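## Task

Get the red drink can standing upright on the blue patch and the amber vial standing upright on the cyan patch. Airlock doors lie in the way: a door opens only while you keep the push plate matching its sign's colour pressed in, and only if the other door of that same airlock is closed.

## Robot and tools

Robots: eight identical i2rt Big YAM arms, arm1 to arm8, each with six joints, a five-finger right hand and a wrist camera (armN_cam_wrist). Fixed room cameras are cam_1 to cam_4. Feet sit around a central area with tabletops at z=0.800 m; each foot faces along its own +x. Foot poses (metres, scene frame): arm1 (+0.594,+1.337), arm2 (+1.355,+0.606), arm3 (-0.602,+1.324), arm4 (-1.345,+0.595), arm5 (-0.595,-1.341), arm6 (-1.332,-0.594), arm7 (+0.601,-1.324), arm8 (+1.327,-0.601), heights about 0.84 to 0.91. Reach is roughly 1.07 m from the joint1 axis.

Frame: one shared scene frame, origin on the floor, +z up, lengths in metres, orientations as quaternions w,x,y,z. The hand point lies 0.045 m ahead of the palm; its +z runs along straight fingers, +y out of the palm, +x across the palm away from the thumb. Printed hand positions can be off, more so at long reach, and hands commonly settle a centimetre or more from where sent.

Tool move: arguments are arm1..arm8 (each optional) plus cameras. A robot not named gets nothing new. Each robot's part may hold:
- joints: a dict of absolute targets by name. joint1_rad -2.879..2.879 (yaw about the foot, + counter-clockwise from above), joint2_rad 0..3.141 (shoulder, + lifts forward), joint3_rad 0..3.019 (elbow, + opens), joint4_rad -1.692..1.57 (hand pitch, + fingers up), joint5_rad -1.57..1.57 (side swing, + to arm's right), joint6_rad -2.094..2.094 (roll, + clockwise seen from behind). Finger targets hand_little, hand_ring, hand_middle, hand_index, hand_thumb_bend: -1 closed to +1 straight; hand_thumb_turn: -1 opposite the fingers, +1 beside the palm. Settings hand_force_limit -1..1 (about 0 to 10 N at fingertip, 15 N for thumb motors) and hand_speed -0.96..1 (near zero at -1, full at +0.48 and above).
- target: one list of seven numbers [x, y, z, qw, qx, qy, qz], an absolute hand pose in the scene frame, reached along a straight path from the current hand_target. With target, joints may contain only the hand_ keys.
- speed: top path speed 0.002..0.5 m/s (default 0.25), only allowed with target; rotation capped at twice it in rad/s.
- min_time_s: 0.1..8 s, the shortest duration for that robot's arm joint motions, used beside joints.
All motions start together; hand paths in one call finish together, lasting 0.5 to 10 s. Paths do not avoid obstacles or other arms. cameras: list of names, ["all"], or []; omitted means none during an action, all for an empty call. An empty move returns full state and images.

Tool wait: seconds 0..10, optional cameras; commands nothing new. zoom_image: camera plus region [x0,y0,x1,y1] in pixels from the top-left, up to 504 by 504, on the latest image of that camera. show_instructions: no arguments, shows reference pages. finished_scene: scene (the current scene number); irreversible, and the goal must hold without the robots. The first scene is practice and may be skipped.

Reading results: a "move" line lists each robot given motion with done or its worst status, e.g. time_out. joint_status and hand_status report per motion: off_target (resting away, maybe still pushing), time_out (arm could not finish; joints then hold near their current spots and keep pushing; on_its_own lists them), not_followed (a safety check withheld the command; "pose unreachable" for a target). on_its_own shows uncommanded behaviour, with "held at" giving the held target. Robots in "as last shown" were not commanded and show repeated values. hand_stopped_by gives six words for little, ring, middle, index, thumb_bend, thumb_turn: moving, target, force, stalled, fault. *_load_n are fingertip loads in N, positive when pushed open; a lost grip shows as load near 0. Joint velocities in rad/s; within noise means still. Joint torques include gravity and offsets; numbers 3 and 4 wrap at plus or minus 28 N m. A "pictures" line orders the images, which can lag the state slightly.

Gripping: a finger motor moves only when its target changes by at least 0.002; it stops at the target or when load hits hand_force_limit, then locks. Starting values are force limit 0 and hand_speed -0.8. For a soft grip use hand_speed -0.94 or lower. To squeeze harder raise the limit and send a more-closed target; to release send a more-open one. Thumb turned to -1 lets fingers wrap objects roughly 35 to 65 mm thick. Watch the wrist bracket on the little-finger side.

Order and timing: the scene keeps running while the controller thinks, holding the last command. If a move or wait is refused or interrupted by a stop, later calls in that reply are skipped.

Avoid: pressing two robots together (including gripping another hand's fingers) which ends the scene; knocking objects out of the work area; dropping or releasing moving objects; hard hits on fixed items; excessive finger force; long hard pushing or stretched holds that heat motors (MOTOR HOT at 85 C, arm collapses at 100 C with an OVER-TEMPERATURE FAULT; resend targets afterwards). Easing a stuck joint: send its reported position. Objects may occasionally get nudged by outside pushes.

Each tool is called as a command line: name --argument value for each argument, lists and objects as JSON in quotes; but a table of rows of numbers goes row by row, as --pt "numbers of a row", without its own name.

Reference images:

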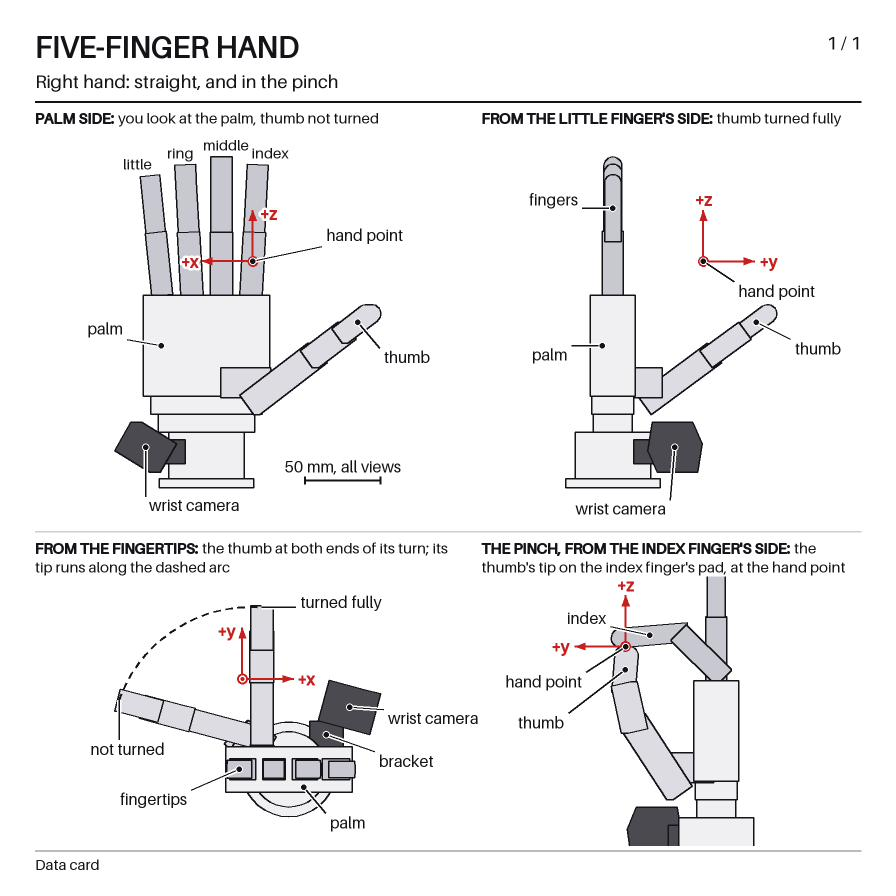

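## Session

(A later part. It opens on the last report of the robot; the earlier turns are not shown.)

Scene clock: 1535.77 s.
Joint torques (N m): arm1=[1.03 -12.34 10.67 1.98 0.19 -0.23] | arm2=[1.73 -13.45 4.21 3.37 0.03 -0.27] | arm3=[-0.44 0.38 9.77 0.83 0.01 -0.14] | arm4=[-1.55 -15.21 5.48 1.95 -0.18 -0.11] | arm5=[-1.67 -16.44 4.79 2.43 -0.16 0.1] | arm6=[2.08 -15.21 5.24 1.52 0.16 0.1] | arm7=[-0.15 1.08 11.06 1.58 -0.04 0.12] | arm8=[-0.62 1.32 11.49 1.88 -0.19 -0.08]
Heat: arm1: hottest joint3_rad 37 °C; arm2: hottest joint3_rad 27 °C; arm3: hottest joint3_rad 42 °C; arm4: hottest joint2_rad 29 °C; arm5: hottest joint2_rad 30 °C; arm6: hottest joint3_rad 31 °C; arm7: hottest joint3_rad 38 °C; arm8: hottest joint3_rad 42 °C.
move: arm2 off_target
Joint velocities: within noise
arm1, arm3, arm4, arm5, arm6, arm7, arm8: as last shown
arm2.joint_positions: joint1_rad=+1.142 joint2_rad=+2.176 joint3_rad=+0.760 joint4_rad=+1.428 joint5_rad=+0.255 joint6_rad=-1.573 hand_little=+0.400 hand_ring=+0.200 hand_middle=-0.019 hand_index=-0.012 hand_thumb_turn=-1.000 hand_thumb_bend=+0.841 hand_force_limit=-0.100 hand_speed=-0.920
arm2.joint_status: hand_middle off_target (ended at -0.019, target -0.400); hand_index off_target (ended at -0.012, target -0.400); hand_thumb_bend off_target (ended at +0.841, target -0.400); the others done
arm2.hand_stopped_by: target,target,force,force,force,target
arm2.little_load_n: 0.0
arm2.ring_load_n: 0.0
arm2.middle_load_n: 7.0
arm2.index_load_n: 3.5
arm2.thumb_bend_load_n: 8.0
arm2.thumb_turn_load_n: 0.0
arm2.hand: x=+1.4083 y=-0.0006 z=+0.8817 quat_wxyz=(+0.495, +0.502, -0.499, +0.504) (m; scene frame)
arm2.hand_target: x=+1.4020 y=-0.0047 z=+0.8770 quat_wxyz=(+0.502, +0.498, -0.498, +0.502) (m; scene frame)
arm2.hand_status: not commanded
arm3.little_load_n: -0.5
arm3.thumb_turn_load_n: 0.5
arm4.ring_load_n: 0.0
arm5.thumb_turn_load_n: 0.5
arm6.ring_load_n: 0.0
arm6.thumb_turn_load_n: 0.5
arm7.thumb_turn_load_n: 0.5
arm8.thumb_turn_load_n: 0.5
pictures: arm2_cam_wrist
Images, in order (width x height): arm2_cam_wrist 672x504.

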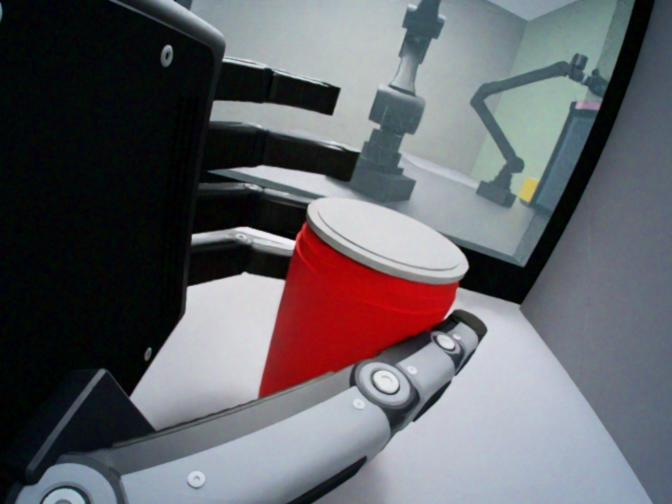

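move --arm2 '{"target": [1.404, 0.0, 1.06, 0.502, 0.498, -0.498, 0.502], "speed": 0.1}' --cameras '["arm2_cam_wrist"]'

Scene clock: 1549.30 s.
Joint torques (N m): arm1=[1.08 -12.28 10.67 1.96 0.19 -0.22] | arm2=[2.61 -15.5 7.05 2.36 0.2 -0.31] | arm3=[-0.26 0.44 9.78 0.83 0.01 -0.15] | arm4=[-1.55 -15.21 5.48 1.94 -0.18 -0.11] | arm5=[-1.67 -16.44 4.81 2.41 -0.16 0.11] | arm6=[2.08 -15.09 5.24 1.48 0.17 0.11] | arm7=[-0.21 1.08 11.06 1.57 -0.04 0.12] | arm8=[-0.56 1.32 11.51 1.85 -0.19 -0.08]
Heat: arm1: hottest joint3_rad 37 °C; arm2: hottest joint3_rad 27 °C; arm3: hottest joint3_rad 42 °C; arm4: hottest joint2_rad 29 °C; arm5: hottest joint2_rad 30 °C; arm6: hottest joint3_rad 31 °C; arm7: hottest joint3_rad 38 °C; arm8: hottest joint3_rad 42 °C.
move: arm2 off_target
Joint velocities: within noise
arm1, arm3, arm4, arm5, arm6, arm7, arm8: as last shown
arm1.ring_load_n: 0.5
arm2.joint_positions: joint1_rad=+1.142 joint2_rad=+1.662 joint3_rad=+0.714 joint4_rad=+0.939 joint5_rad=+0.262 joint6_rad=-1.573 hand_little=+0.400 hand_ring=+0.200 hand_middle=-0.019 hand_index=-0.012 hand_thumb_turn=-1.000 hand_thumb_bend=+0.841 hand_force_limit=-0.100 hand_speed=-0.920
arm2.joint_status: not commanded
arm2.hand_stopped_by: target,target,force,force,force,target
arm2.little_load_n: 0.5
arm2.ring_load_n: 0.0
arm2.middle_load_n: 7.0
arm2.index_load_n: 3.5
arm2.thumb_bend_load_n: 8.0
arm2.thumb_turn_load_n: 1.0
arm2.hand: x=+1.4044 y=+0.0035 z=+1.0421 quat_wxyz=(+0.493, +0.506, -0.504, +0.496) (m; scene frame)
arm2.hand_target: x=+1.4040 y=+0.0003 z=+1.0597 quat_wxyz=(+0.502, +0.498, -0.498, +0.502) (m; scene frame)
arm2.hand_status: off_target (0.018 m and 1.7 deg from the pose sent, 0.178 m and 0.9 deg at the start)
arm3.little_load_n: 0.0
arm5.thumb_turn_load_n: 0.0
arm6.thumb_turn_load_n: 0.0
arm7.little_load_n: -0.5
arm8.thumb_turn_load_n: 0.0
pictures: arm2_cam_wrist
Images, in order (width x height): arm2_cam_wrist 672x504.

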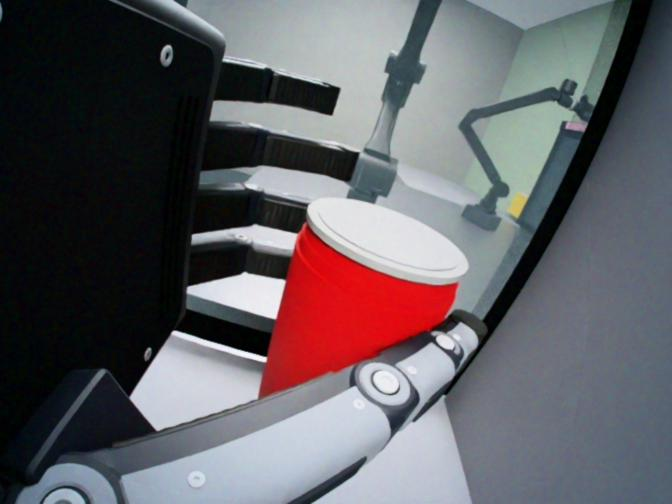

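move --arm2 '{"target": [1.39, 0.32, 1.21, 0.502, 0.498, -0.498, 0.502], "speed": 0.2}' --cameras '["arm2_cam_wrist"]'

Scene clock: 1567.67 s.
Joint torques (N m): arm1=[1.08 -12.34 10.69 1.99 0.19 -0.22] | arm2=[2.37 1.14 13.53 2.06 0.24 -0.27] | arm3=[-0.26 0.44 9.76 0.81 0.01 -0.14] | arm4=[-1.55 -15.15 5.49 1.94 -0.18 -0.11] | arm5=[-1.67 -16.5 4.79 2.43 -0.16 0.11] | arm6=[2.2 -15.27 5.26 1.52 0.17 0.11] | arm7=[-0.21 1.08 11.06 1.58 -0.04 0.12] | arm8=[-0.56 1.32 11.49 1.85 -0.19 -0.08]
Heat: arm1: hottest joint3_rad 37 °C; arm2: hottest joint3_rad 28 °C; arm3: hottest joint3_rad 42 °C; arm4: hottest joint2_rad 29 °C; arm5: hottest joint2_rad 30 °C; arm6: hottest joint3_rad 31 °C; arm7: hottest joint3_rad 38 °C; arm8: hottest joint3_rad 42 °C.
move: arm2 off_target
Joint velocities: within noise
arm1, arm3, arm4, arm5, arm6, arm7, arm8: as last shown
arm1.ring_load_n: 0.0
arm2.joint_positions: joint1_rad=+1.700 joint2_rad=+0.296 joint3_rad=+0.349 joint4_rad=-0.081 joint5_rad=+0.835 joint6_rad=-1.595 hand_little=+0.400 hand_ring=+0.200 hand_middle=-0.019 hand_index=-0.012 hand_thumb_turn=-1.000 hand_thumb_bend=+0.841 hand_force_limit=-0.100 hand_speed=-0.920
arm2.joint_status: not commanded
arm2.hand_stopped_by: target,target,force,force,force,target
arm2.little_load_n: 0.0
arm2.ring_load_n: 0.0
arm2.middle_load_n: 7.0
arm2.index_load_n: 3.5
arm2.thumb_bend_load_n: 8.0
arm2.thumb_turn_load_n: 1.0
arm2.hand: x=+1.3881 y=+0.3172 z=+1.1800 quat_wxyz=(+0.504, +0.515, -0.500, +0.480) (m; scene frame)
arm2.hand_target: x=+1.3889 y=+0.3199 z=+1.2093 quat_wxyz=(+0.502, +0.498, -0.498, +0.502) (m; scene frame)
arm2.hand_status: off_target (0.030 m and 3.2 deg from the pose sent, 0.358 m and 1.7 deg at the start)
arm7.little_load_n: 0.0
arm8.thumb_turn_load_n: 0.5
pictures: arm2_cam_wrist
Images, in order (width x height): arm2_cam_wrist 672x504.

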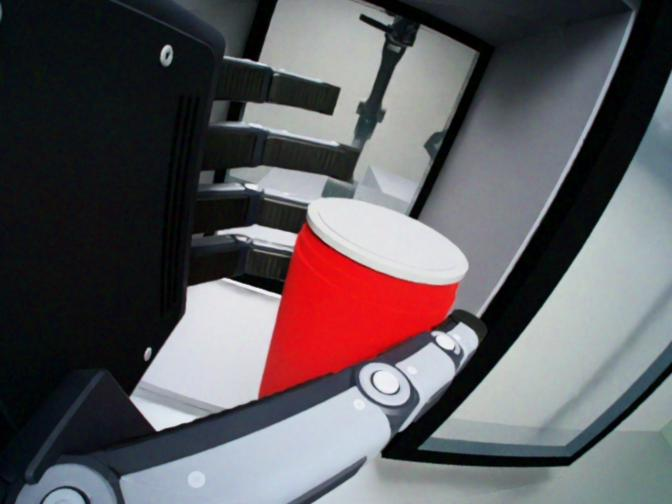

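move --arm2 '{"joints": {"joint1_rad": -0.979, "joint2_rad": 0.5, "joint3_rad": 0.6, "joint4_rad": -0.08, "joint5_rad": 1.2, "joint6_rad": -1.571}, "min_time_s": 6}' --arm1 '{"target": [0.20, 1.83, 0.97, 0.7071, 0, -0.7071, 0], "speed": 0.1}' --cameras '["cam_1", "arm2_cam_wrist"]'

Scene clock: 1582.97 s.
Joint torques (N m): arm1=[-2.37 -13.63 4.3 3.22 -0.14 -0.21] | arm2=[0.91 1.32 14.41 2.06 0.26 -0.17] | arm3=[-0.32 0.38 9.76 0.84 0.01 -0.15] | arm4=[-1.55 -15.15 5.48 1.94 -0.18 -0.11] | arm5=[-1.67 -16.44 4.79 2.43 -0.16 0.1] | arm6=[2.32 -15.09 5.23 1.59 0.16 0.11] | arm7=[-0.21 1.08 11.07 1.57 -0.04 0.12] | arm8=[-0.56 1.26 11.51 1.87 -0.2 -0.07]
Heat: arm1: hottest joint3_rad 36 °C; arm2: hottest joint3_rad 30 °C; arm3: hottest joint3_rad 43 °C; arm4: hottest joint2_rad 29 °C; arm5: hottest joint2_rad 30 °C; arm6: hottest joint3_rad 31 °C; arm7: hottest joint3_rad 38 °C; arm8: hottest joint3_rad 42 °C.
move: arm1 off_target; arm2 done
Joint velocities: within noise
arm1.joint_positions: joint1_rad=-2.087 joint2_rad=+1.947 joint3_rad=+0.866 joint4_rad=+1.042 joint5_rad=-1.133 joint6_rad=-1.559 hand_little=-1.000 hand_ring=-1.000 hand_middle=-1.000 hand_index=-1.000 hand_thumb_turn=-1.000 hand_thumb_bend=+1.000 hand_force_limit=+0.000 hand_speed=+0.000
arm1.joint_status: not commanded
arm1.hand_stopped_by: target,target,target,target,target,target
arm1.little_load_n: 0.0
arm1.ring_load_n: 0.0
arm1.middle_load_n: 0.0
arm1.index_load_n: 0.0
arm1.thumb_bend_load_n: 0.0
arm1.thumb_turn_load_n: 0.0
arm1.hand: x=+0.1953 y=+1.8269 z=+0.9505 quat_wxyz=(+0.700, -0.015, -0.714, +0.019) (m; scene frame)
arm1.hand_target: x=+0.1997 y=+1.8299 z=+0.9697 quat_wxyz=(+0.707, +0.000, -0.707, +0.000) (m; scene frame)
arm1.hand_status: off_target (0.020 m and 3.0 deg from the pose sent, 0.113 m and 3.2 deg at the start)
arm2.joint_positions: joint1_rad=-0.965 joint2_rad=+0.493 joint3_rad=+0.535 joint4_rad=-0.081 joint5_rad=+1.196 joint6_rad=-1.570 hand_little=+0.400 hand_ring=+0.200 hand_middle=-0.019 hand_index=-0.012 hand_thumb_turn=-1.000 hand_thumb_bend=+0.841 hand_force_limit=-0.100 hand_speed=-0.920
arm2.joint_status: all done
arm2.hand_stopped_by: target,target,force,force,force,target
arm2.little_load_n: 0.0
arm2.ring_load_n: -0.5
arm2.middle_load_n: 7.0
arm2.index_load_n: 3.5
arm2.thumb_bend_load_n: 8.5
arm2.thumb_turn_load_n: 1.0
arm2.hand: x=+1.2240 y=+0.8481 z=+1.2445 quat_wxyz=(+0.514, -0.463, -0.536, -0.484) (m; scene frame)
arm2.hand_target: x=+1.2261 y=+0.8499 z=+1.2740 quat_wxyz=(+0.529, -0.476, -0.514, -0.479) (m; scene frame)
arm2.hand_status: not commanded
arm3, arm4, arm5, arm6, arm7, arm8: as last shown
arm3.thumb_turn_load_n: 0.0
arm4.thumb_turn_load_n: 0.5
arm5.thumb_bend_load_n: -0.5
arm5.thumb_turn_load_n: 0.5
arm6.little_load_n: -0.5
arm6.thumb_turn_load_n: 0.5
arm7.thumb_turn_load_n: 0.0
arm8.thumb_turn_load_n: 0.0
pictures: arm2_cam_wrist, cam_1
Images, in order (width x height): arm2_cam_wrist 672x504, cam_1 896x504.

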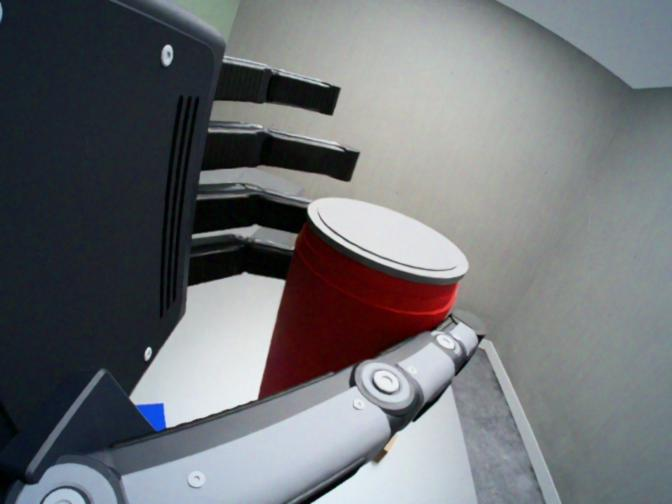

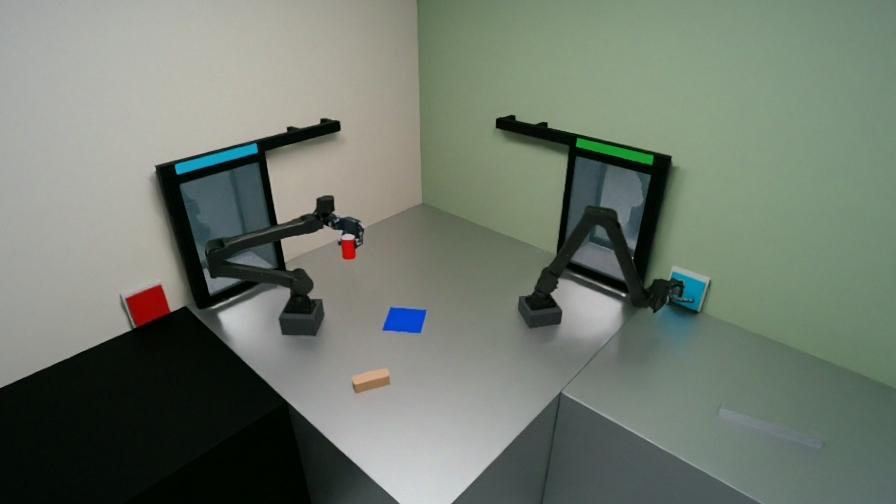

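move --arm2 '{"target": [1.014, 0.9175, 1.05, 0.5213, -0.4777, -0.5213, -0.4777], "speed": 0.15}' --cameras '["cam_1", "arm2_cam_wrist"]'

Scene clock: 1593.57 s.
Joint torques (N m): arm1=[-2.43 -13.63 4.3 3.22 -0.15 -0.21] | arm2=[0.73 -10.34 8.73 2.82 0.04 -0.41] | arm3=[-0.38 0.44 9.78 0.8 0.01 -0.14] | arm4=[-1.55 -15.15 5.48 1.94 -0.18 -0.11] | arm5=[-1.67 -16.5 4.79 2.43 -0.16 0.11] | arm6=[2.26 -15.27 5.2 1.55 0.17 0.12] | arm7=[-0.15 1.08 11.06 1.57 -0.04 0.12] | arm8=[-0.56 1.32 11.48 1.85 -0.19 -0.07]
Heat: arm1: hottest joint3_rad 35 °C; arm2: hottest joint3_rad 31 °C; arm3: hottest joint3_rad 43 °C; arm4: hottest joint2_rad 29 °C; arm5: hottest joint2_rad 30 °C; arm6: hottest joint3_rad 31 °C; arm7: hottest joint3_rad 38 °C; arm8: hottest joint3_rad 42 °C.
move: arm2 off_target
Joint velocities: within noise
arm1, arm3, arm4, arm5, arm6, arm7, arm8: as last shown
arm1.thumb_turn_load_n: 0.5
arm2.joint_positions: joint1_rad=-0.971 joint2_rad=+1.597 joint3_rad=+0.612 joint4_rad=+0.900 joint5_rad=+1.193 joint6_rad=-1.505 hand_little=+0.400 hand_ring=+0.200 hand_middle=-0.019 hand_index=-0.012 hand_thumb_turn=-1.000 hand_thumb_bend=+0.841 hand_force_limit=-0.100 hand_speed=-0.920
arm2.joint_status: not commanded
arm2.hand_stopped_by: target,target,force,force,force,target
arm2.little_load_n: 0.0
arm2.ring_load_n: 0.0
arm2.middle_load_n: 7.0
arm2.index_load_n: 3.5
arm2.thumb_bend_load_n: 8.0
arm2.thumb_turn_load_n: 1.0
arm2.hand: x=+1.0249 y=+0.9077 z=+1.0393 quat_wxyz=(+0.514, -0.474, -0.534, -0.475) (m; scene frame)
arm2.hand_target: x=+1.0147 y=+0.9171 z=+1.0501 quat_wxyz=(+0.521, -0.478, -0.522, -0.477) (m; scene frame)
arm2.hand_status: off_target (0.018 m and 1.8 deg from the pose sent, 0.295 m and 2.6 deg at the start)
arm3.thumb_turn_load_n: 0.5
arm5.thumb_bend_load_n: 0.0
arm6.little_load_n: 0.0
arm8.thumb_turn_load_n: 0.5
pictures: arm2_cam_wrist, cam_1
Images, in order (width x height): arm2_cam_wrist 672x504, cam_1 896x504.

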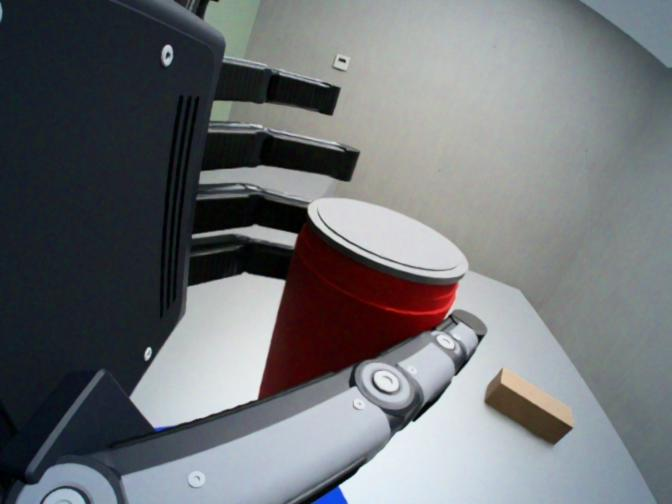

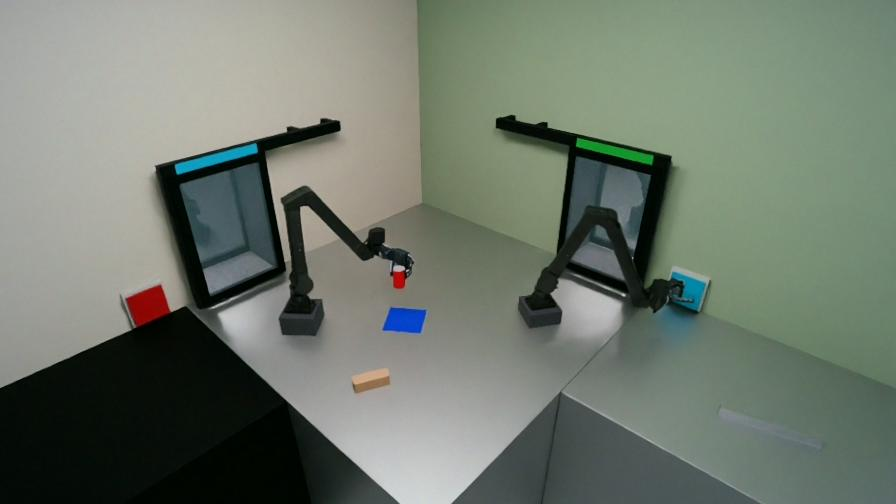

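zoom_image --camera "cam_1" --region '[370, 240, 440, 340]'

move --arm2 '{"target": [1.008, 0.923, 0.96, 0.5213, -0.4777, -0.5213, -0.4777], "speed": 0.1}' --cameras '["cam_1"]'

zoom_image --camera "cam_1" --region '[370, 260, 440, 340]'

Scaled by 5.040 from the camera's 896x504 image, which has a finer 1280x720 frame.

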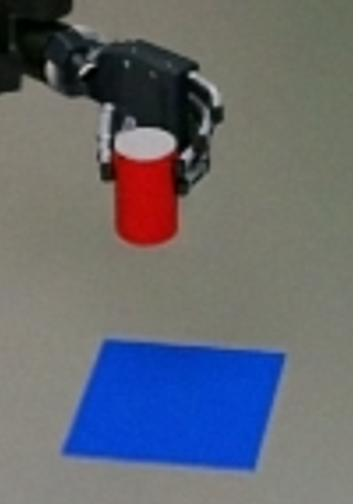

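Scene clock: 1601.57 s.
Joint torques (N m): arm1=[-2.43 -13.63 4.31 3.23 -0.15 -0.21] | arm2=[0.85 -11.4 6.15 3.07 -0.01 -0.45] | arm3=[-0.26 0.38 9.76 0.85 0.01 -0.14] | arm4=[-1.55 -15.15 5.49 1.95 -0.18 -0.11] | arm5=[-1.67 -16.44 4.79 2.43 -0.16 0.1] | arm6=[2.08 -15.27 5.26 1.57 0.18 0.12] | arm7=[-0.21 1.08 11.06 1.58 -0.04 0.12] | arm8=[-0.5 1.38 11.51 1.85 -0.19 -0.08]
Heat: arm1: hottest joint3_rad 35 °C; arm2: hottest joint3_rad 31 °C; arm3: hottest joint3_rad 43 °C; arm4: hottest joint2_rad 29 °C; arm5: hottest joint2_rad 30 °C; arm6: hottest joint3_rad 31 °C; arm7: hottest joint3_rad 38 °C; arm8: hottest joint3_rad 43 °C.
move: arm2 off_target
Joint velocities: within noise
arm1, arm3, arm4, arm5, arm6, arm7, arm8: as last shown
arm1.little_load_n: 0.5
arm1.thumb_turn_load_n: 0.0
arm2.joint_positions: joint1_rad=-0.977 joint2_rad=+1.892 joint3_rad=+0.632 joint4_rad=+1.189 joint5_rad=+1.189 joint6_rad=-1.507 hand_little=+0.400 hand_ring=+0.200 hand_middle=-0.019 hand_index=-0.012 hand_thumb_turn=-1.000 hand_thumb_bend=+0.841 hand_force_limit=-0.100 hand_speed=-0.920
arm2.joint_status: not commanded
arm2.hand_stopped_by: target,target,force,force,force,target
arm2.little_load_n: 0.0
arm2.ring_load_n: 0.0
arm2.middle_load_n: 7.0
arm2.index_load_n: 3.5
arm2.thumb_bend_load_n: 8.0
arm2.thumb_turn_load_n: 1.0
arm2.hand: x=+1.0145 y=+0.9142 z=+0.9564 quat_wxyz=(+0.518, -0.476, -0.530, -0.473) (m; scene frame)
arm2.hand_target: x=+1.0084 y=+0.9228 z=+0.9600 quat_wxyz=(+0.521, -0.478, -0.522, -0.477) (m; scene frame)
arm2.hand_status: off_target (0.012 m and 1.2 deg from the pose sent, 0.082 m and 1.8 deg at the start)
arm3.thumb_turn_load_n: 0.0
arm4.thumb_turn_load_n: 0.0
arm6.thumb_turn_load_n: 0.0
pictures: cam_1
Images, in order (width x height): cam_1 896x504.

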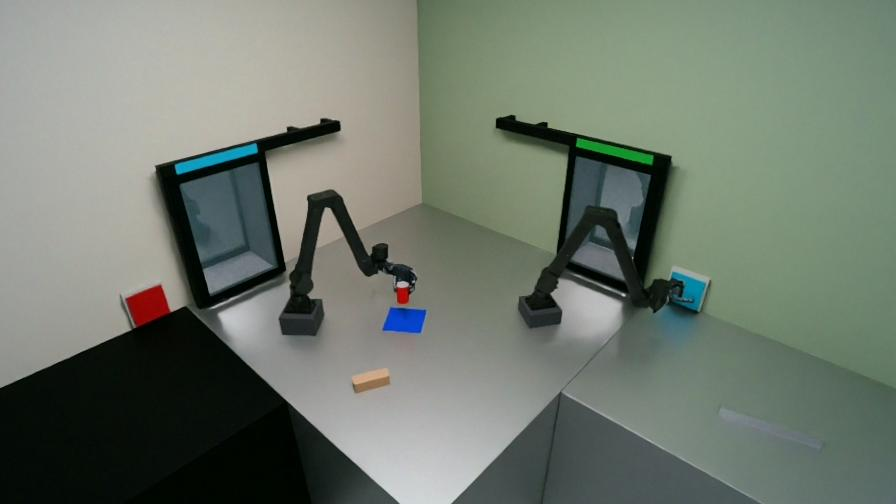

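Scaled by 6.300 from the camera's 896x504 image, which has a finer 1280x720 frame.

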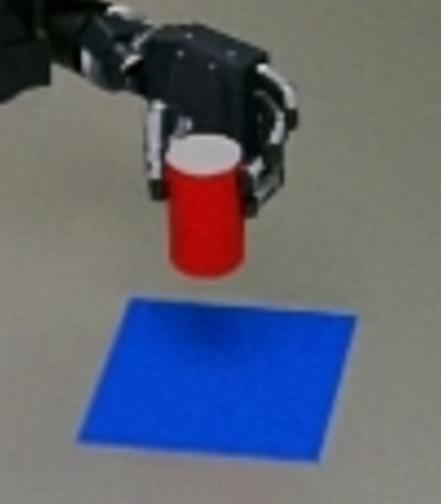

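move --arm2 '{"target": [1.008, 0.922, 0.873, 0.5213, -0.4777, -0.5213, -0.4777], "speed": 0.08}' --cameras '["cam_1"]'

zoom_image --camera "cam_1" --region '[370, 270, 440, 340]'

Scene clock: 1609.93 s.
Joint torques (N m): arm1=[-2.43 -13.57 4.31 3.23 -0.14 -0.21] | arm2=[0.91 -12.75 3.23 3.07 0.21 -0.39] | arm3=[-0.26 0.32 9.74 0.8 0.02 -0.15] | arm4=[-1.49 -15.21 5.49 1.92 -0.18 -0.11] | arm5=[-1.67 -16.44 4.79 2.43 -0.16 0.1] | arm6=[2.2 -15.15 5.23 1.52 0.17 0.11] | arm7=[-0.15 1.08 11.06 1.58 -0.04 0.13] | arm8=[-0.56 1.32 11.49 1.87 -0.19 -0.08]
Heat: arm1: hottest joint3_rad 34 °C; arm2: hottest joint3_rad 30 °C; arm3: hottest joint3_rad 43 °C; arm4: hottest joint2_rad 29 °C; arm5: hottest joint2_rad 30 °C; arm6: hottest joint3_rad 31 °C; arm7: hottest joint3_rad 38 °C; arm8: hottest joint3_rad 43 °C.
move: arm2 done
Joint velocities: arm1=[within noise] | arm2=[-0.005 -0.005 0.002 -0.046 0.007 0.007] | arm3=[within noise] | arm4=[within noise] | arm5=[within noise] | arm6=[within noise] | arm7=[within noise] | arm8=[within noise]
arm1: as last shown
arm1.little_load_n: 0.0
arm2.joint_positions: joint1_rad=-0.977 joint2_rad=+2.183 joint3_rad=+0.698 joint4_rad=+1.426 joint5_rad=+1.189 joint6_rad=-1.507 hand_little=+0.400 hand_ring=+0.200 hand_middle=-0.019 hand_index=-0.012 hand_thumb_turn=-1.000 hand_thumb_bend=+0.841 hand_force_limit=-0.100 hand_speed=-0.920
arm2.joint_status: not commanded
arm2.hand_stopped_by: target,target,force,force,force,target
arm2.little_load_n: 0.0
arm2.ring_load_n: 0.0
arm2.middle_load_n: 7.0
arm2.index_load_n: 4.0
arm2.thumb_bend_load_n: 8.0
arm2.thumb_turn_load_n: 1.0
arm2.hand: x=+1.0097 y=+0.9168 z=+0.8735 quat_wxyz=(+0.522, -0.478, -0.526, -0.472) (m; scene frame)
arm2.hand_target: x=+1.0082 y=+0.9219 z=+0.8730 quat_wxyz=(+0.521, -0.478, -0.522, -0.477) (m; scene frame)
arm2.hand_status: done (0.005 m and 0.9 deg from the pose sent, 0.084 m and 1.2 deg at the start)
arm3.joint_positions: joint1_rad=+2.044 joint2_rad=+0.626 joint3_rad=+1.309 joint4_rad=-0.790 joint5_rad=+1.129 joint6_rad=-1.590 hand_little=-1.000 hand_ring=-1.000 hand_middle=-1.000 hand_index=-1.000 hand_thumb_turn=-1.000 hand_thumb_bend=+1.000 hand_force_limit=+0.000 hand_speed=+0.000
arm3.joint_status: not commanded
arm3.hand_stopped_by: target,target,target,target,target,target
arm3.little_load_n: 0.0
arm3.ring_load_n: 0.0
arm3.middle_load_n: 0.0
arm3.index_load_n: 0.5
arm3.thumb_bend_load_n: 0.0
arm3.thumb_turn_load_n: 0.5
arm3.hand: x=-0.3489 y=+1.3671 z=+1.5131 quat_wxyz=(+0.040, +0.726, +0.037, +0.686) (m; scene frame)
arm3.hand_target: x=-0.3522 y=+1.3618 z=+1.5283 quat_wxyz=(+0.032, +0.722, +0.033, +0.691) (m; scene frame)
arm3.hand_status: not commanded
arm4.joint_positions: joint1_rad=-2.048 joint2_rad=+2.029 joint3_rad=+0.868 joint4_rad=+1.124 joint5_rad=-1.109 joint6_rad=-1.584 hand_little=-1.000 hand_ring=-1.000 hand_middle=-1.000 hand_index=-1.000 hand_thumb_turn=-1.000 hand_thumb_bend=+1.000 hand_force_limit=+0.000 hand_speed=+0.000
arm4.joint_status: not commanded
arm4.hand_stopped_by: target,target,target,target,target,target
arm4.little_load_n: 0.5
arm4.ring_load_n: 0.0
arm4.middle_load_n: 0.0
arm4.index_load_n: 0.0
arm4.thumb_bend_load_n: 0.0
arm4.thumb_turn_load_n: 0.0
arm4.hand: x=-1.8288 y=+0.1856 z=+0.9390 quat_wxyz=(+0.485, +0.498, -0.511, +0.507) (m; scene frame)
arm4.hand_target: x=-1.8350 y=+0.1899 z=+0.9549 quat_wxyz=(+0.500, +0.500, -0.500, +0.500) (m; scene frame)
arm4.hand_status: not commanded
arm5.joint_positions: joint1_rad=-1.943 joint2_rad=+1.877 joint3_rad=+0.896 joint4_rad=+0.943 joint5_rad=-1.120 joint6_rad=-1.581 hand_little=-1.000 hand_ring=-1.000 hand_middle=-1.000 hand_index=-1.000 hand_thumb_turn=-1.000 hand_thumb_bend=+1.000 hand_force_limit=+0.000 hand_speed=+0.000
arm5.joint_status: not commanded
arm5.hand_stopped_by: target,target,target,target,target,target
arm5.little_load_n: 0.0
arm5.ring_load_n: 0.0
arm5.middle_load_n: 0.0
arm5.index_load_n: 0.0
arm5.thumb_bend_load_n: 0.0
arm5.thumb_turn_load_n: 0.5
arm5.hand: x=-0.1832 y=-1.8350 z=+0.9552 quat_wxyz=(-0.014, +0.714, -0.006, +0.700) (m; scene frame)
arm5.hand_target: x=-0.1898 y=-1.8399 z=+0.9747 quat_wxyz=(+0.000, +0.707, +0.000, +0.707) (m; scene frame)
arm5.hand_status: not commanded
arm6.joint_positions: joint1_rad=+2.077 joint2_rad=+1.999 joint3_rad=+1.058 joint4_rad=+0.910 joint5_rad=+1.165 joint6_rad=-1.570 hand_little=-1.000 hand_ring=-1.000 hand_middle=-1.000 hand_index=-1.000 hand_thumb_turn=-1.000 hand_thumb_bend=+1.000 hand_force_limit=+0.000 hand_speed=+0.000
arm6.joint_status: not commanded
arm6.hand_stopped_by: target,target,target,target,target,target
arm6.little_load_n: 0.0
arm6.ring_load_n: 0.0
arm6.middle_load_n: 0.0
arm6.index_load_n: 0.0
arm6.thumb_bend_load_n: 0.0
arm6.thumb_turn_load_n: 0.0
arm6.hand: x=-1.7655 y=-0.1855 z=+0.9549 quat_wxyz=(-0.492, +0.496, +0.506, +0.506) (m; scene frame)
arm6.hand_target: x=-1.7651 y=-0.1900 z=+0.9569 quat_wxyz=(-0.500, +0.500, +0.500, +0.500) (m; scene frame)
arm6.hand_status: not commanded
arm7.joint_positions: joint1_rad=+0.492 joint2_rad=+0.629 joint3_rad=+1.302 joint4_rad=-0.692 joint5_rad=+0.003 joint6_rad=-1.569 hand_little=+1.000 hand_ring=+1.000 hand_middle=+1.000 hand_index=+1.000 hand_thumb_turn=-1.000 hand_thumb_bend=+1.000 hand_force_limit=-0.100 hand_speed=-0.700
arm7.joint_status: not commanded
arm7.hand_stopped_by: target,target,target,target,target,target
arm7.little_load_n: 0.0
arm7.ring_load_n: 0.0
arm7.middle_load_n: 0.0
arm7.index_load_n: 0.0
arm7.thumb_bend_load_n: 0.5
arm7.thumb_turn_load_n: 0.5
arm7.hand: x=+0.3198 y=-1.1494 z=+1.4820 quat_wxyz=(-0.683, +0.138, +0.703, +0.142) (m; scene frame)
arm7.hand_target: x=+0.3270 y=-1.1565 z=+1.5056 quat_wxyz=(-0.698, +0.137, +0.689, +0.136) (m; scene frame)
arm7.hand_status: not commanded
arm8.joint_positions: joint1_rad=-1.079 joint2_rad=+0.621 joint3_rad=+1.297 joint4_rad=-0.792 joint5_rad=-0.125 joint6_rad=-1.574 hand_little=+1.000 hand_ring=+1.000 hand_middle=+1.000 hand_index=+1.000 hand_thumb_turn=-1.000 hand_thumb_bend=+1.000 hand_force_limit=+0.150 hand_speed=-0.600
arm8.joint_status: not commanded
arm8.hand_stopped_by: target,target,target,target,target,target
arm8.little_load_n: -0.5
arm8.ring_load_n: 0.0
arm8.middle_load_n: 0.0
arm8.index_load_n: 0.0
arm8.thumb_bend_load_n: 0.0
arm8.thumb_turn_load_n: 0.0
arm8.hand: x=+1.3959 y=-0.2926 z=+1.4375 quat_wxyz=(-0.475, +0.525, +0.527, +0.470) (m; scene frame)
arm8.hand_target: x=+1.3970 y=-0.2997 z=+1.4620 quat_wxyz=(-0.484, +0.519, +0.515, +0.480) (m; scene frame)
arm8.hand_status: not commanded
pictures: cam_1
Images, in order (width x height): cam_1 896x504.

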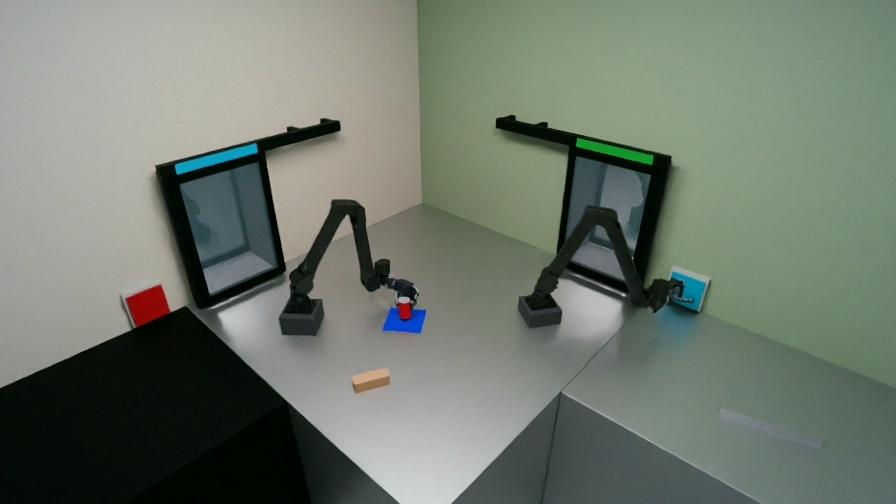

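Scaled by 7.200 from the camera's 896x504 image, which has a finer 1280x720 frame.

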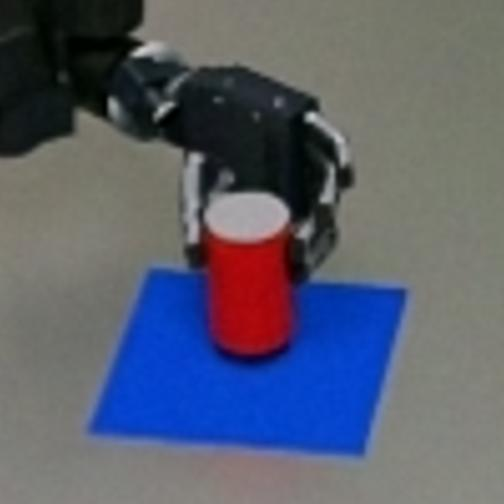

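move --arm2 '{"target": [1.010, 0.927, 0.862, 0.5213, -0.4777, -0.5213, -0.4777], "speed": 0.04}' --cameras '["cam_1"]'

zoom_image --camera "cam_1" --region '[370, 270, 440, 340]'

Scene clock: 1615.23 s.
Joint torques (N m): arm1=[-2.49 -13.63 4.27 3.23 -0.15 -0.22] | arm2=[-0.03 -13.51 3.03 3.15 -0.08 -0.47] | arm3=[-0.38 0.44 9.77 0.8 0.01 -0.15] | arm4=[-1.49 -15.15 5.48 1.95 -0.18 -0.11] | arm5=[-1.67 -16.44 4.79 2.43 -0.16 0.11] | arm6=[2.14 -15.15 5.24 1.55 0.17 0.11] | arm7=[-0.21 1.08 11.06 1.57 -0.04 0.12] | arm8=[-0.62 1.32 11.51 1.87 -0.19 -0.08]
Heat: arm1: hottest joint3_rad 34 °C; arm2: hottest joint3_rad 30 °C; arm3: hottest joint3_rad 43 °C; arm4: hottest joint2_rad 29 °C; arm5: hottest joint2_rad 30 °C; arm6: hottest joint3_rad 31 °C; arm7: hottest joint3_rad 38 °C; arm8: hottest joint3_rad 43 °C.
move: arm2 done
Joint velocities: within noise
arm1, arm3, arm4, arm5, arm6, arm7, arm8: as last shown
arm2.joint_positions: joint1_rad=-0.985 joint2_rad=+2.219 joint3_rad=+0.709 joint4_rad=+1.454 joint5_rad=+1.182 joint6_rad=-1.508 hand_little=+0.400 hand_ring=+0.200 hand_middle=-0.019 hand_index=-0.012 hand_thumb_turn=-1.000 hand_thumb_bend=+0.841 hand_force_limit=-0.100 hand_speed=-0.920
arm2.joint_status: not commanded
arm2.hand_stopped_by: target,target,force,force,force,target
arm2.little_load_n: 0.0
arm2.ring_load_n: 0.0
arm2.middle_load_n: 7.0
arm2.index_load_n: 3.5
arm2.thumb_bend_load_n: 8.0
arm2.thumb_turn_load_n: 1.0
arm2.hand: x=+1.0107 y=+0.9202 z=+0.8632 quat_wxyz=(+0.522, -0.478, -0.525, -0.472) (m; scene frame)
arm2.hand_target: x=+1.0101 y=+0.9269 z=+0.8621 quat_wxyz=(+0.521, -0.478, -0.521, -0.477) (m; scene frame)
arm2.hand_status: done (0.007 m and 0.8 deg from the pose sent, 0.015 m and 0.9 deg at the start)
arm3.index_load_n: 0.0
arm3.thumb_turn_load_n: 0.0
arm4.little_load_n: 0.0
arm7.thumb_bend_load_n: 0.0
arm7.thumb_turn_load_n: 0.0
arm8.little_load_n: 0.0
arm8.middle_load_n: -0.5
pictures: cam_1
Images, in order (width x height): cam_1 896x504.

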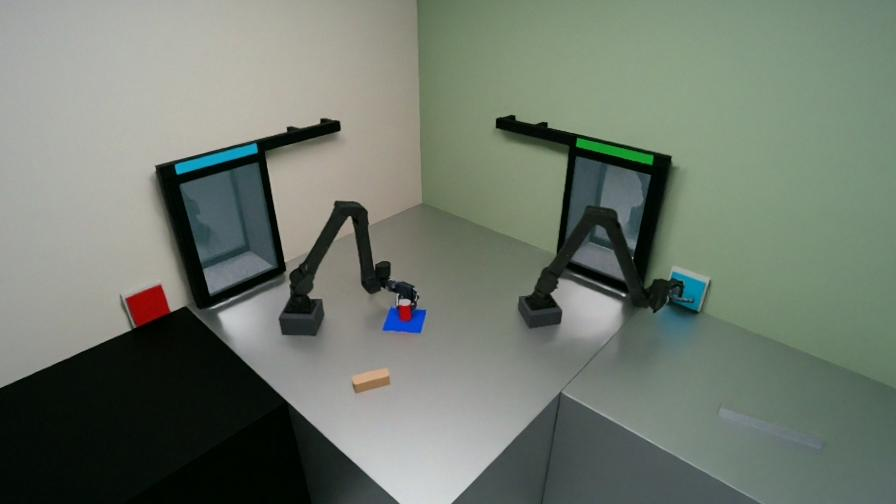

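Scaled by 7.200 from the camera's 896x504 image, which has a finer 1280x720 frame.

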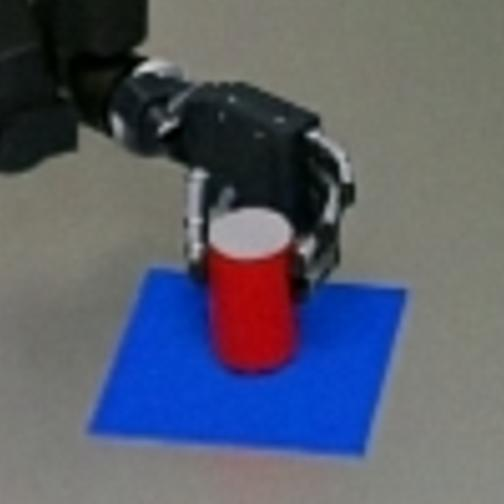

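move --arm2 '{"target": [1.009, 0.927, 0.855, 0.519, -0.481, -0.519, -0.481], "speed": 0.04}' --cameras '[]'

Scene clock: 1620.73 s.
Joint torques (N m): arm1=[-2.37 -13.68 4.31 3.23 -0.15 -0.21] | arm2=[0.62 -13.1 3.03 3.08 0.22 -0.42] | arm3=[-0.26 0.38 9.77 0.81 0.01 -0.13] | arm4=[-1.55 -15.15 5.48 1.95 -0.18 -0.11] | arm5=[-1.67 -16.44 4.79 2.43 -0.16 0.11] | arm6=[2.14 -15.27 5.22 1.52 0.17 0.12] | arm7=[-0.21 1.08 11.07 1.58 -0.04 0.12] | arm8=[-0.56 1.38 11.49 1.87 -0.19 -0.07]
Heat: arm1: hottest joint3_rad 34 °C; arm2: hottest joint3_rad 29 °C; arm3: hottest joint3_rad 43 °C; arm4: hottest joint2_rad 29 °C; arm5: hottest joint2_rad 30 °C; arm6: hottest joint3_rad 31 °C; arm7: hottest joint3_rad 38 °C; arm8: hottest joint3_rad 43 °C.
move: arm2 done
Joint velocities: within noise
arm1, arm3, arm4, arm5, arm6, arm7, arm8: as last shown
arm1.thumb_turn_load_n: 0.5
arm2.joint_positions: joint1_rad=-0.985 joint2_rad=+2.239 joint3_rad=+0.725 joint4_rad=+1.460 joint5_rad=+1.188 joint6_rad=-1.510 hand_little=+0.400 hand_ring=+0.200 hand_middle=-0.019 hand_index=-0.012 hand_thumb_turn=-1.000 hand_thumb_bend=+0.841 hand_force_limit=-0.100 hand_speed=-0.920
arm2.joint_status: not commanded
arm2.hand_stopped_by: target,target,force,force,force,target
arm2.little_load_n: 0.0
arm2.ring_load_n: 0.0
arm2.middle_load_n: 7.0
arm2.index_load_n: 3.0
arm2.thumb_bend_load_n: 8.0
arm2.thumb_turn_load_n: 0.0
arm2.hand: x=+1.0082 y=+0.9211 z=+0.8580 quat_wxyz=(+0.521, -0.480, -0.523, -0.473) (m; scene frame)
arm2.hand_target: x=+1.0091 y=+0.9269 z=+0.8550 quat_wxyz=(+0.518, -0.481, -0.519, -0.480) (m; scene frame)
arm2.hand_status: done (0.007 m and 1.0 deg from the pose sent, 0.011 m and 1.4 deg at the start)
arm4.thumb_turn_load_n: 0.5
arm6.thumb_turn_load_n: 0.5
arm7.thumb_turn_load_n: 0.5
arm8.thumb_turn_load_n: 0.5
pictures: none
No camera images: "cameras" was empty.

move --arm2 '{"target": [1.009, 0.927, 0.849, 0.519, -0.481, -0.519, -0.481], "speed": 0.04}' --cameras '["arm2_cam_wrist"]'

Scene clock: 1625.03 s.
Joint torques (N m): arm1=[-2.43 -13.68 4.3 3.23 -0.16 -0.21] | arm2=[0.32 -12.04 2.92 2.61 0.06 -0.29] | arm3=[-0.26 0.44 9.78 0.85 0.01 -0.15] | arm4=[-1.55 -15.15 5.48 1.94 -0.18 -0.11] | arm5=[-1.67 -16.5 4.79 2.43 -0.16 0.11] | arm6=[2.08 -15.15 5.23 1.57 0.16 0.12] | arm7=[-0.21 1.08 11.06 1.57 -0.04 0.12] | arm8=[-0.56 1.38 11.49 1.87 -0.19 -0.08]
Heat: arm1: hottest joint3_rad 33 °C; arm2: hottest joint3_rad 29 °C; arm3: hottest joint3_rad 43 °C; arm4: hottest joint2_rad 29 °C; arm5: hottest joint2_rad 30 °C; arm6: hottest joint3_rad 31 °C; arm7: hottest joint3_rad 38 °C; arm8: hottest joint3_rad 43 °C.
move: arm2 done
Joint velocities: within noise
arm1, arm3, arm4, arm5, arm6, arm7, arm8: as last shown
arm1.thumb_turn_load_n: 0.0
arm2.joint_positions: joint1_rad=-0.985 joint2_rad=+2.249 joint3_rad=+0.732 joint4_rad=+1.480 joint5_rad=+1.191 joint6_rad=-1.527 hand_little=+0.400 hand_ring=+0.200 hand_middle=-0.019 hand_index=-0.012 hand_thumb_turn=-1.000 hand_thumb_bend=+0.841 hand_force_limit=-0.100 hand_speed=-0.920
arm2.joint_status: not commanded
arm2.hand_stopped_by: target,target,force,force,force,target
arm2.little_load_n: 0.0
arm2.ring_load_n: 0.0
arm2.middle_load_n: 7.0
arm2.index_load_n: 2.5
arm2.thumb_bend_load_n: 8.5
arm2.thumb_turn_load_n: -0.5
arm2.hand: x=+1.0078 y=+0.9216 z=+0.8572 quat_wxyz=(+0.521, -0.478, -0.522, -0.476) (m; scene frame)
arm2.hand_target: x=+1.0093 y=+0.9267 z=+0.8491 quat_wxyz=(+0.518, -0.481, -0.519, -0.480) (m; scene frame)
arm2.hand_status: done (0.010 m and 0.7 deg from the pose sent, 0.011 m and 1.0 deg at the start)
arm4.thumb_turn_load_n: 0.0
arm5.thumb_turn_load_n: 0.0
arm8.middle_load_n: 0.0
arm8.thumb_turn_load_n: 0.0
pictures: arm2_cam_wrist
Images, in order (width x height): arm2_cam_wrist 672x504.

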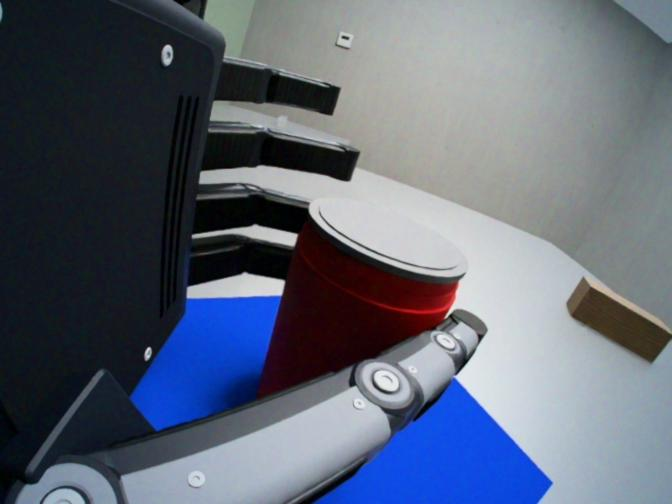

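move --arm2 '{"target": [1.008, 0.924, 0.856, 0.519, -0.481, -0.519, -0.481], "speed": 0.04, "joints": {"hand_index": 0.3, "hand_middle": 0.3, "hand_thumb_bend": 0.99, "hand_speed": -0.92}}' --cameras '["arm2_cam_wrist"]'

move --arm2 '{"joints": {"hand_index": 1, "hand_middle": 1, "hand_ring": 1, "hand_little": 1, "hand_thumb_bend": 1, "hand_speed": -0.6}}' --cameras '[]'

Scene clock: 1631.53 s.
Joint torques (N m): arm1=[-2.43 -13.63 4.31 3.25 -0.16 -0.21] | arm2=[1.79 -14.56 2.37 2.28 0.16 -0.25] | arm3=[-0.38 0.44 9.74 0.83 0 -0.14] | arm4=[-1.55 -15.15 5.48 1.95 -0.18 -0.11] | arm5=[-1.67 -16.44 4.79 2.43 -0.16 0.11] | arm6=[2.08 -15.33 5.2 1.54 0.16 0.11] | arm7=[-0.15 1.08 11.06 1.57 -0.04 0.12] | arm8=[-0.5 1.26 11.51 1.88 -0.19 -0.07]
Heat: arm1: hottest joint3_rad 33 °C; arm2: hottest joint3_rad 28 °C; arm3: hottest joint3_rad 43 °C; arm4: hottest joint2_rad 29 °C; arm5: hottest joint2_rad 30 °C; arm6: hottest joint3_rad 31 °C; arm7: hottest joint3_rad 38 °C; arm8: hottest joint3_rad 43 °C.
move: arm2 done
Joint velocities: within noise
arm1, arm3, arm4, arm5, arm6, arm7, arm8: as last shown
arm2.joint_positions: joint1_rad=-0.985 joint2_rad=+2.249 joint3_rad=+0.732 joint4_rad=+1.480 joint5_rad=+1.195 joint6_rad=-1.527 hand_little=+0.400 hand_ring=+0.200 hand_middle=+0.300 hand_index=+0.300 hand_thumb_turn=-1.000 hand_thumb_bend=+0.990 hand_force_limit=-0.100 hand_speed=-0.920
arm2.joint_status: all done
arm2.hand_stopped_by: target,target,target,target,target,target
arm2.little_load_n: 0.0
arm2.ring_load_n: 0.0
arm2.middle_load_n: 0.0
arm2.index_load_n: 0.5
arm2.thumb_bend_load_n: 0.0
arm2.thumb_turn_load_n: 0.0
arm2.hand: x=+1.0084 y=+0.9215 z=+0.8573 quat_wxyz=(+0.521, -0.479, -0.521, -0.477) (m; scene frame)
arm2.hand_target: x=+1.0079 y=+0.9240 z=+0.8560 quat_wxyz=(+0.519, -0.481, -0.519, -0.480) (m; scene frame)
arm2.hand_status: done (0.003 m and 0.5 deg from the pose sent, 0.003 m and 0.7 deg at the start)
arm3.thumb_turn_load_n: 0.5
arm6.little_load_n: 0.5
arm8.thumb_turn_load_n: 0.5
pictures: arm2_cam_wrist
Images, in order (width x height): arm2_cam_wrist 672x504.

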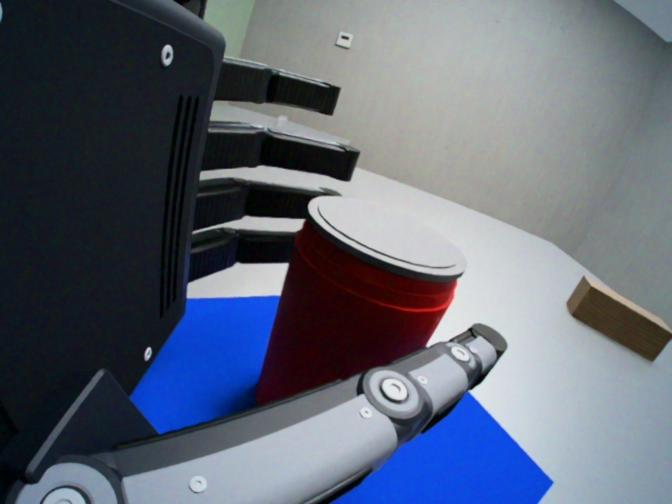

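Scene clock: 1632.73 s.
Joint torques (N m): arm1=[-2.55 -13.63 4.3 3.25 -0.15 -0.21] | arm2=[1.67 -13.92 2.52 2.19 0.21 -0.22] | arm3=[-0.38 0.38 9.74 0.83 0.01 -0.13] | arm4=[-1.55 -15.15 5.48 1.95 -0.18 -0.11] | arm5=[-1.61 -16.5 4.78 2.43 -0.16 0.1] | arm6=[2.08 -15.03 5.2 1.57 0.17 0.11] | arm7=[-0.15 1.08 11.06 1.57 -0.04 0.12] | arm8=[-0.56 1.32 11.51 1.88 -0.19 -0.07]
Heat: arm1: hottest joint3_rad 33 °C; arm2: hottest joint3_rad 28 °C; arm3: hottest joint3_rad 43 °C; arm4: hottest joint2_rad 29 °C; arm5: hottest joint2_rad 30 °C; arm6: hottest joint3_rad 31 °C; arm7: hottest joint3_rad 38 °C; arm8: hottest joint3_rad 43 °C.
move: arm2 done
Joint velocities: within noise
arm1.joint_positions: joint1_rad=-2.087 joint2_rad=+1.947 joint3_rad=+0.866 joint4_rad=+1.042 joint5_rad=-1.133 joint6_rad=-1.559 hand_little=-1.000 hand_ring=-1.000 hand_middle=-1.000 hand_index=-1.000 hand_thumb_turn=-1.000 hand_thumb_bend=+1.000 hand_force_limit=+0.000 hand_speed=+0.000
arm1.joint_status: not commanded
arm1.hand_stopped_by: target,target,target,target,target,target
arm1.little_load_n: 0.0
arm1.ring_load_n: 0.0
arm1.middle_load_n: 0.0
arm1.index_load_n: 0.0
arm1.thumb_bend_load_n: 0.0
arm1.thumb_turn_load_n: 0.0
arm1.hand: x=+0.1953 y=+1.8269 z=+0.9505 quat_wxyz=(+0.700, -0.015, -0.714, +0.019) (m; scene frame)
arm1.hand_target: x=+0.1997 y=+1.8299 z=+0.9697 quat_wxyz=(+0.707, +0.000, -0.707, +0.000) (m; scene frame)
arm1.hand_status: not commanded
arm2.joint_positions: joint1_rad=-0.985 joint2_rad=+2.249 joint3_rad=+0.732 joint4_rad=+1.480 joint5_rad=+1.196 joint6_rad=-1.527 hand_little=+1.000 hand_ring=+1.000 hand_middle=+1.000 hand_index=+1.000 hand_thumb_turn=-1.000 hand_thumb_bend=+1.000 hand_force_limit=-0.100 hand_speed=-0.600
arm2.joint_status: all done
arm2.hand_stopped_by: target,target,target,target,target,target
arm2.little_load_n: 0.0
arm2.ring_load_n: 0.0
arm2.middle_load_n: 0.0
arm2.index_load_n: 0.0
arm2.thumb_bend_load_n: 0.0
arm2.thumb_turn_load_n: 0.5
arm2.hand: x=+1.0086 y=+0.9214 z=+0.8573 quat_wxyz=(+0.521, -0.480, -0.520, -0.478) (m; scene frame)
arm2.hand_target: x=+1.0080 y=+0.9239 z=+0.8560 quat_wxyz=(+0.519, -0.481, -0.519, -0.481) (m; scene frame)
arm2.hand_status: not commanded
arm3, arm4, arm5, arm6, arm7, arm8: as last shown
arm3.thumb_turn_load_n: 0.0
arm4.thumb_turn_load_n: 0.5
arm6.little_load_n: 0.0
arm7.thumb_turn_load_n: 0.0
arm8.thumb_turn_load_n: 0.0
pictures: none
No camera images: "cameras" was empty.

move --arm2 '{"target": [1.026, 0.925, 0.859, 0.5205, -0.4790, -0.5205, -0.4790], "speed": 0.05}' --cameras '["arm2_cam_wrist"]'

Scene clock: 1636.73 s.
Joint torques (N m): arm1=[-2.49 -13.74 4.33 3.21 -0.15 -0.21] | arm2=[1.08 -14.51 0.73 2.93 -0.06 -0.26] | arm3=[-0.38 0.38 9.77 0.81 0.01 -0.14] | arm4=[-1.55 -15.15 5.46 1.95 -0.18 -0.11] | arm5=[-1.61 -16.44 4.79 2.41 -0.16 0.11] | arm6=[1.96 -15.27 5.22 1.54 0.18 0.11] | arm7=[-0.15 1.08 11.07 1.57 -0.04 0.12] | arm8=[-0.56 1.32 11.48 1.88 -0.19 -0.07]
Heat: arm1: hottest joint3_rad 33 °C; arm2: hottest joint3_rad 28 °C; arm3: hottest joint3_rad 43 °C; arm4: hottest joint2_rad 29 °C; arm5: hottest joint2_rad 30 °C; arm6: hottest joint3_rad 31 °C; arm7: hottest joint3_rad 38 °C; arm8: hottest joint3_rad 43 °C.
move: arm2 done
Joint velocities: within noise
arm1, arm3, arm4, arm5, arm6, arm7, arm8: as last shown
arm1.ring_load_n: 0.5
arm2.joint_positions: joint1_rad=-0.992 joint2_rad=+2.249 joint3_rad=+0.698 joint4_rad=+1.505 joint5_rad=+1.179 joint6_rad=-1.527 hand_little=+1.000 hand_ring=+1.000 hand_middle=+1.000 hand_index=+1.000 hand_thumb_turn=-1.000 hand_thumb_bend=+1.000 hand_force_limit=-0.100 hand_speed=-0.600
arm2.joint_status: not commanded
arm2.hand_stopped_by: target,target,target,target,target,target
arm2.little_load_n: 0.0
arm2.ring_load_n: 0.0
arm2.middle_load_n: 0.0
arm2.index_load_n: 0.0
arm2.thumb_bend_load_n: 0.0
arm2.thumb_turn_load_n: 0.5
arm2.hand: x=+1.0206 y=+0.9206 z=+0.8559 quat_wxyz=(+0.520, -0.476, -0.526, -0.476) (m; scene frame)
arm2.hand_target: x=+1.0259 y=+0.9249 z=+0.8589 quat_wxyz=(+0.520, -0.479, -0.520, -0.479) (m; scene frame)
arm2.hand_status: done (0.008 m and 0.8 deg from the pose sent, 0.018 m and 0.2 deg at the start)
arm5.thumb_turn_load_n: 0.5
arm6.thumb_turn_load_n: 0.0
arm7.thumb_turn_load_n: 0.5
pictures: arm2_cam_wrist
Images, in order (width x height): arm2_cam_wrist 672x504.

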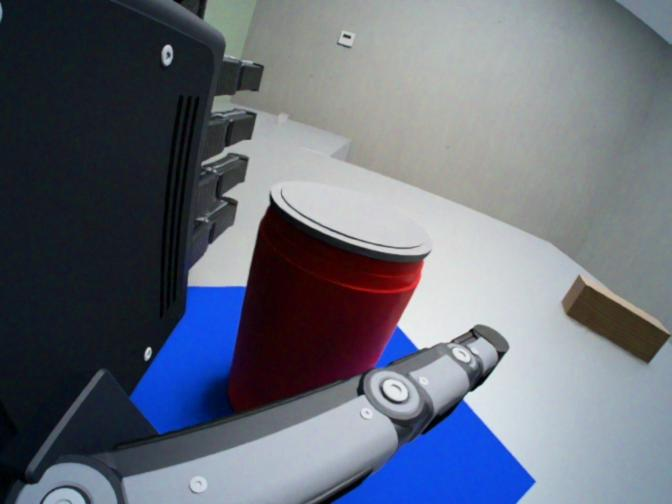

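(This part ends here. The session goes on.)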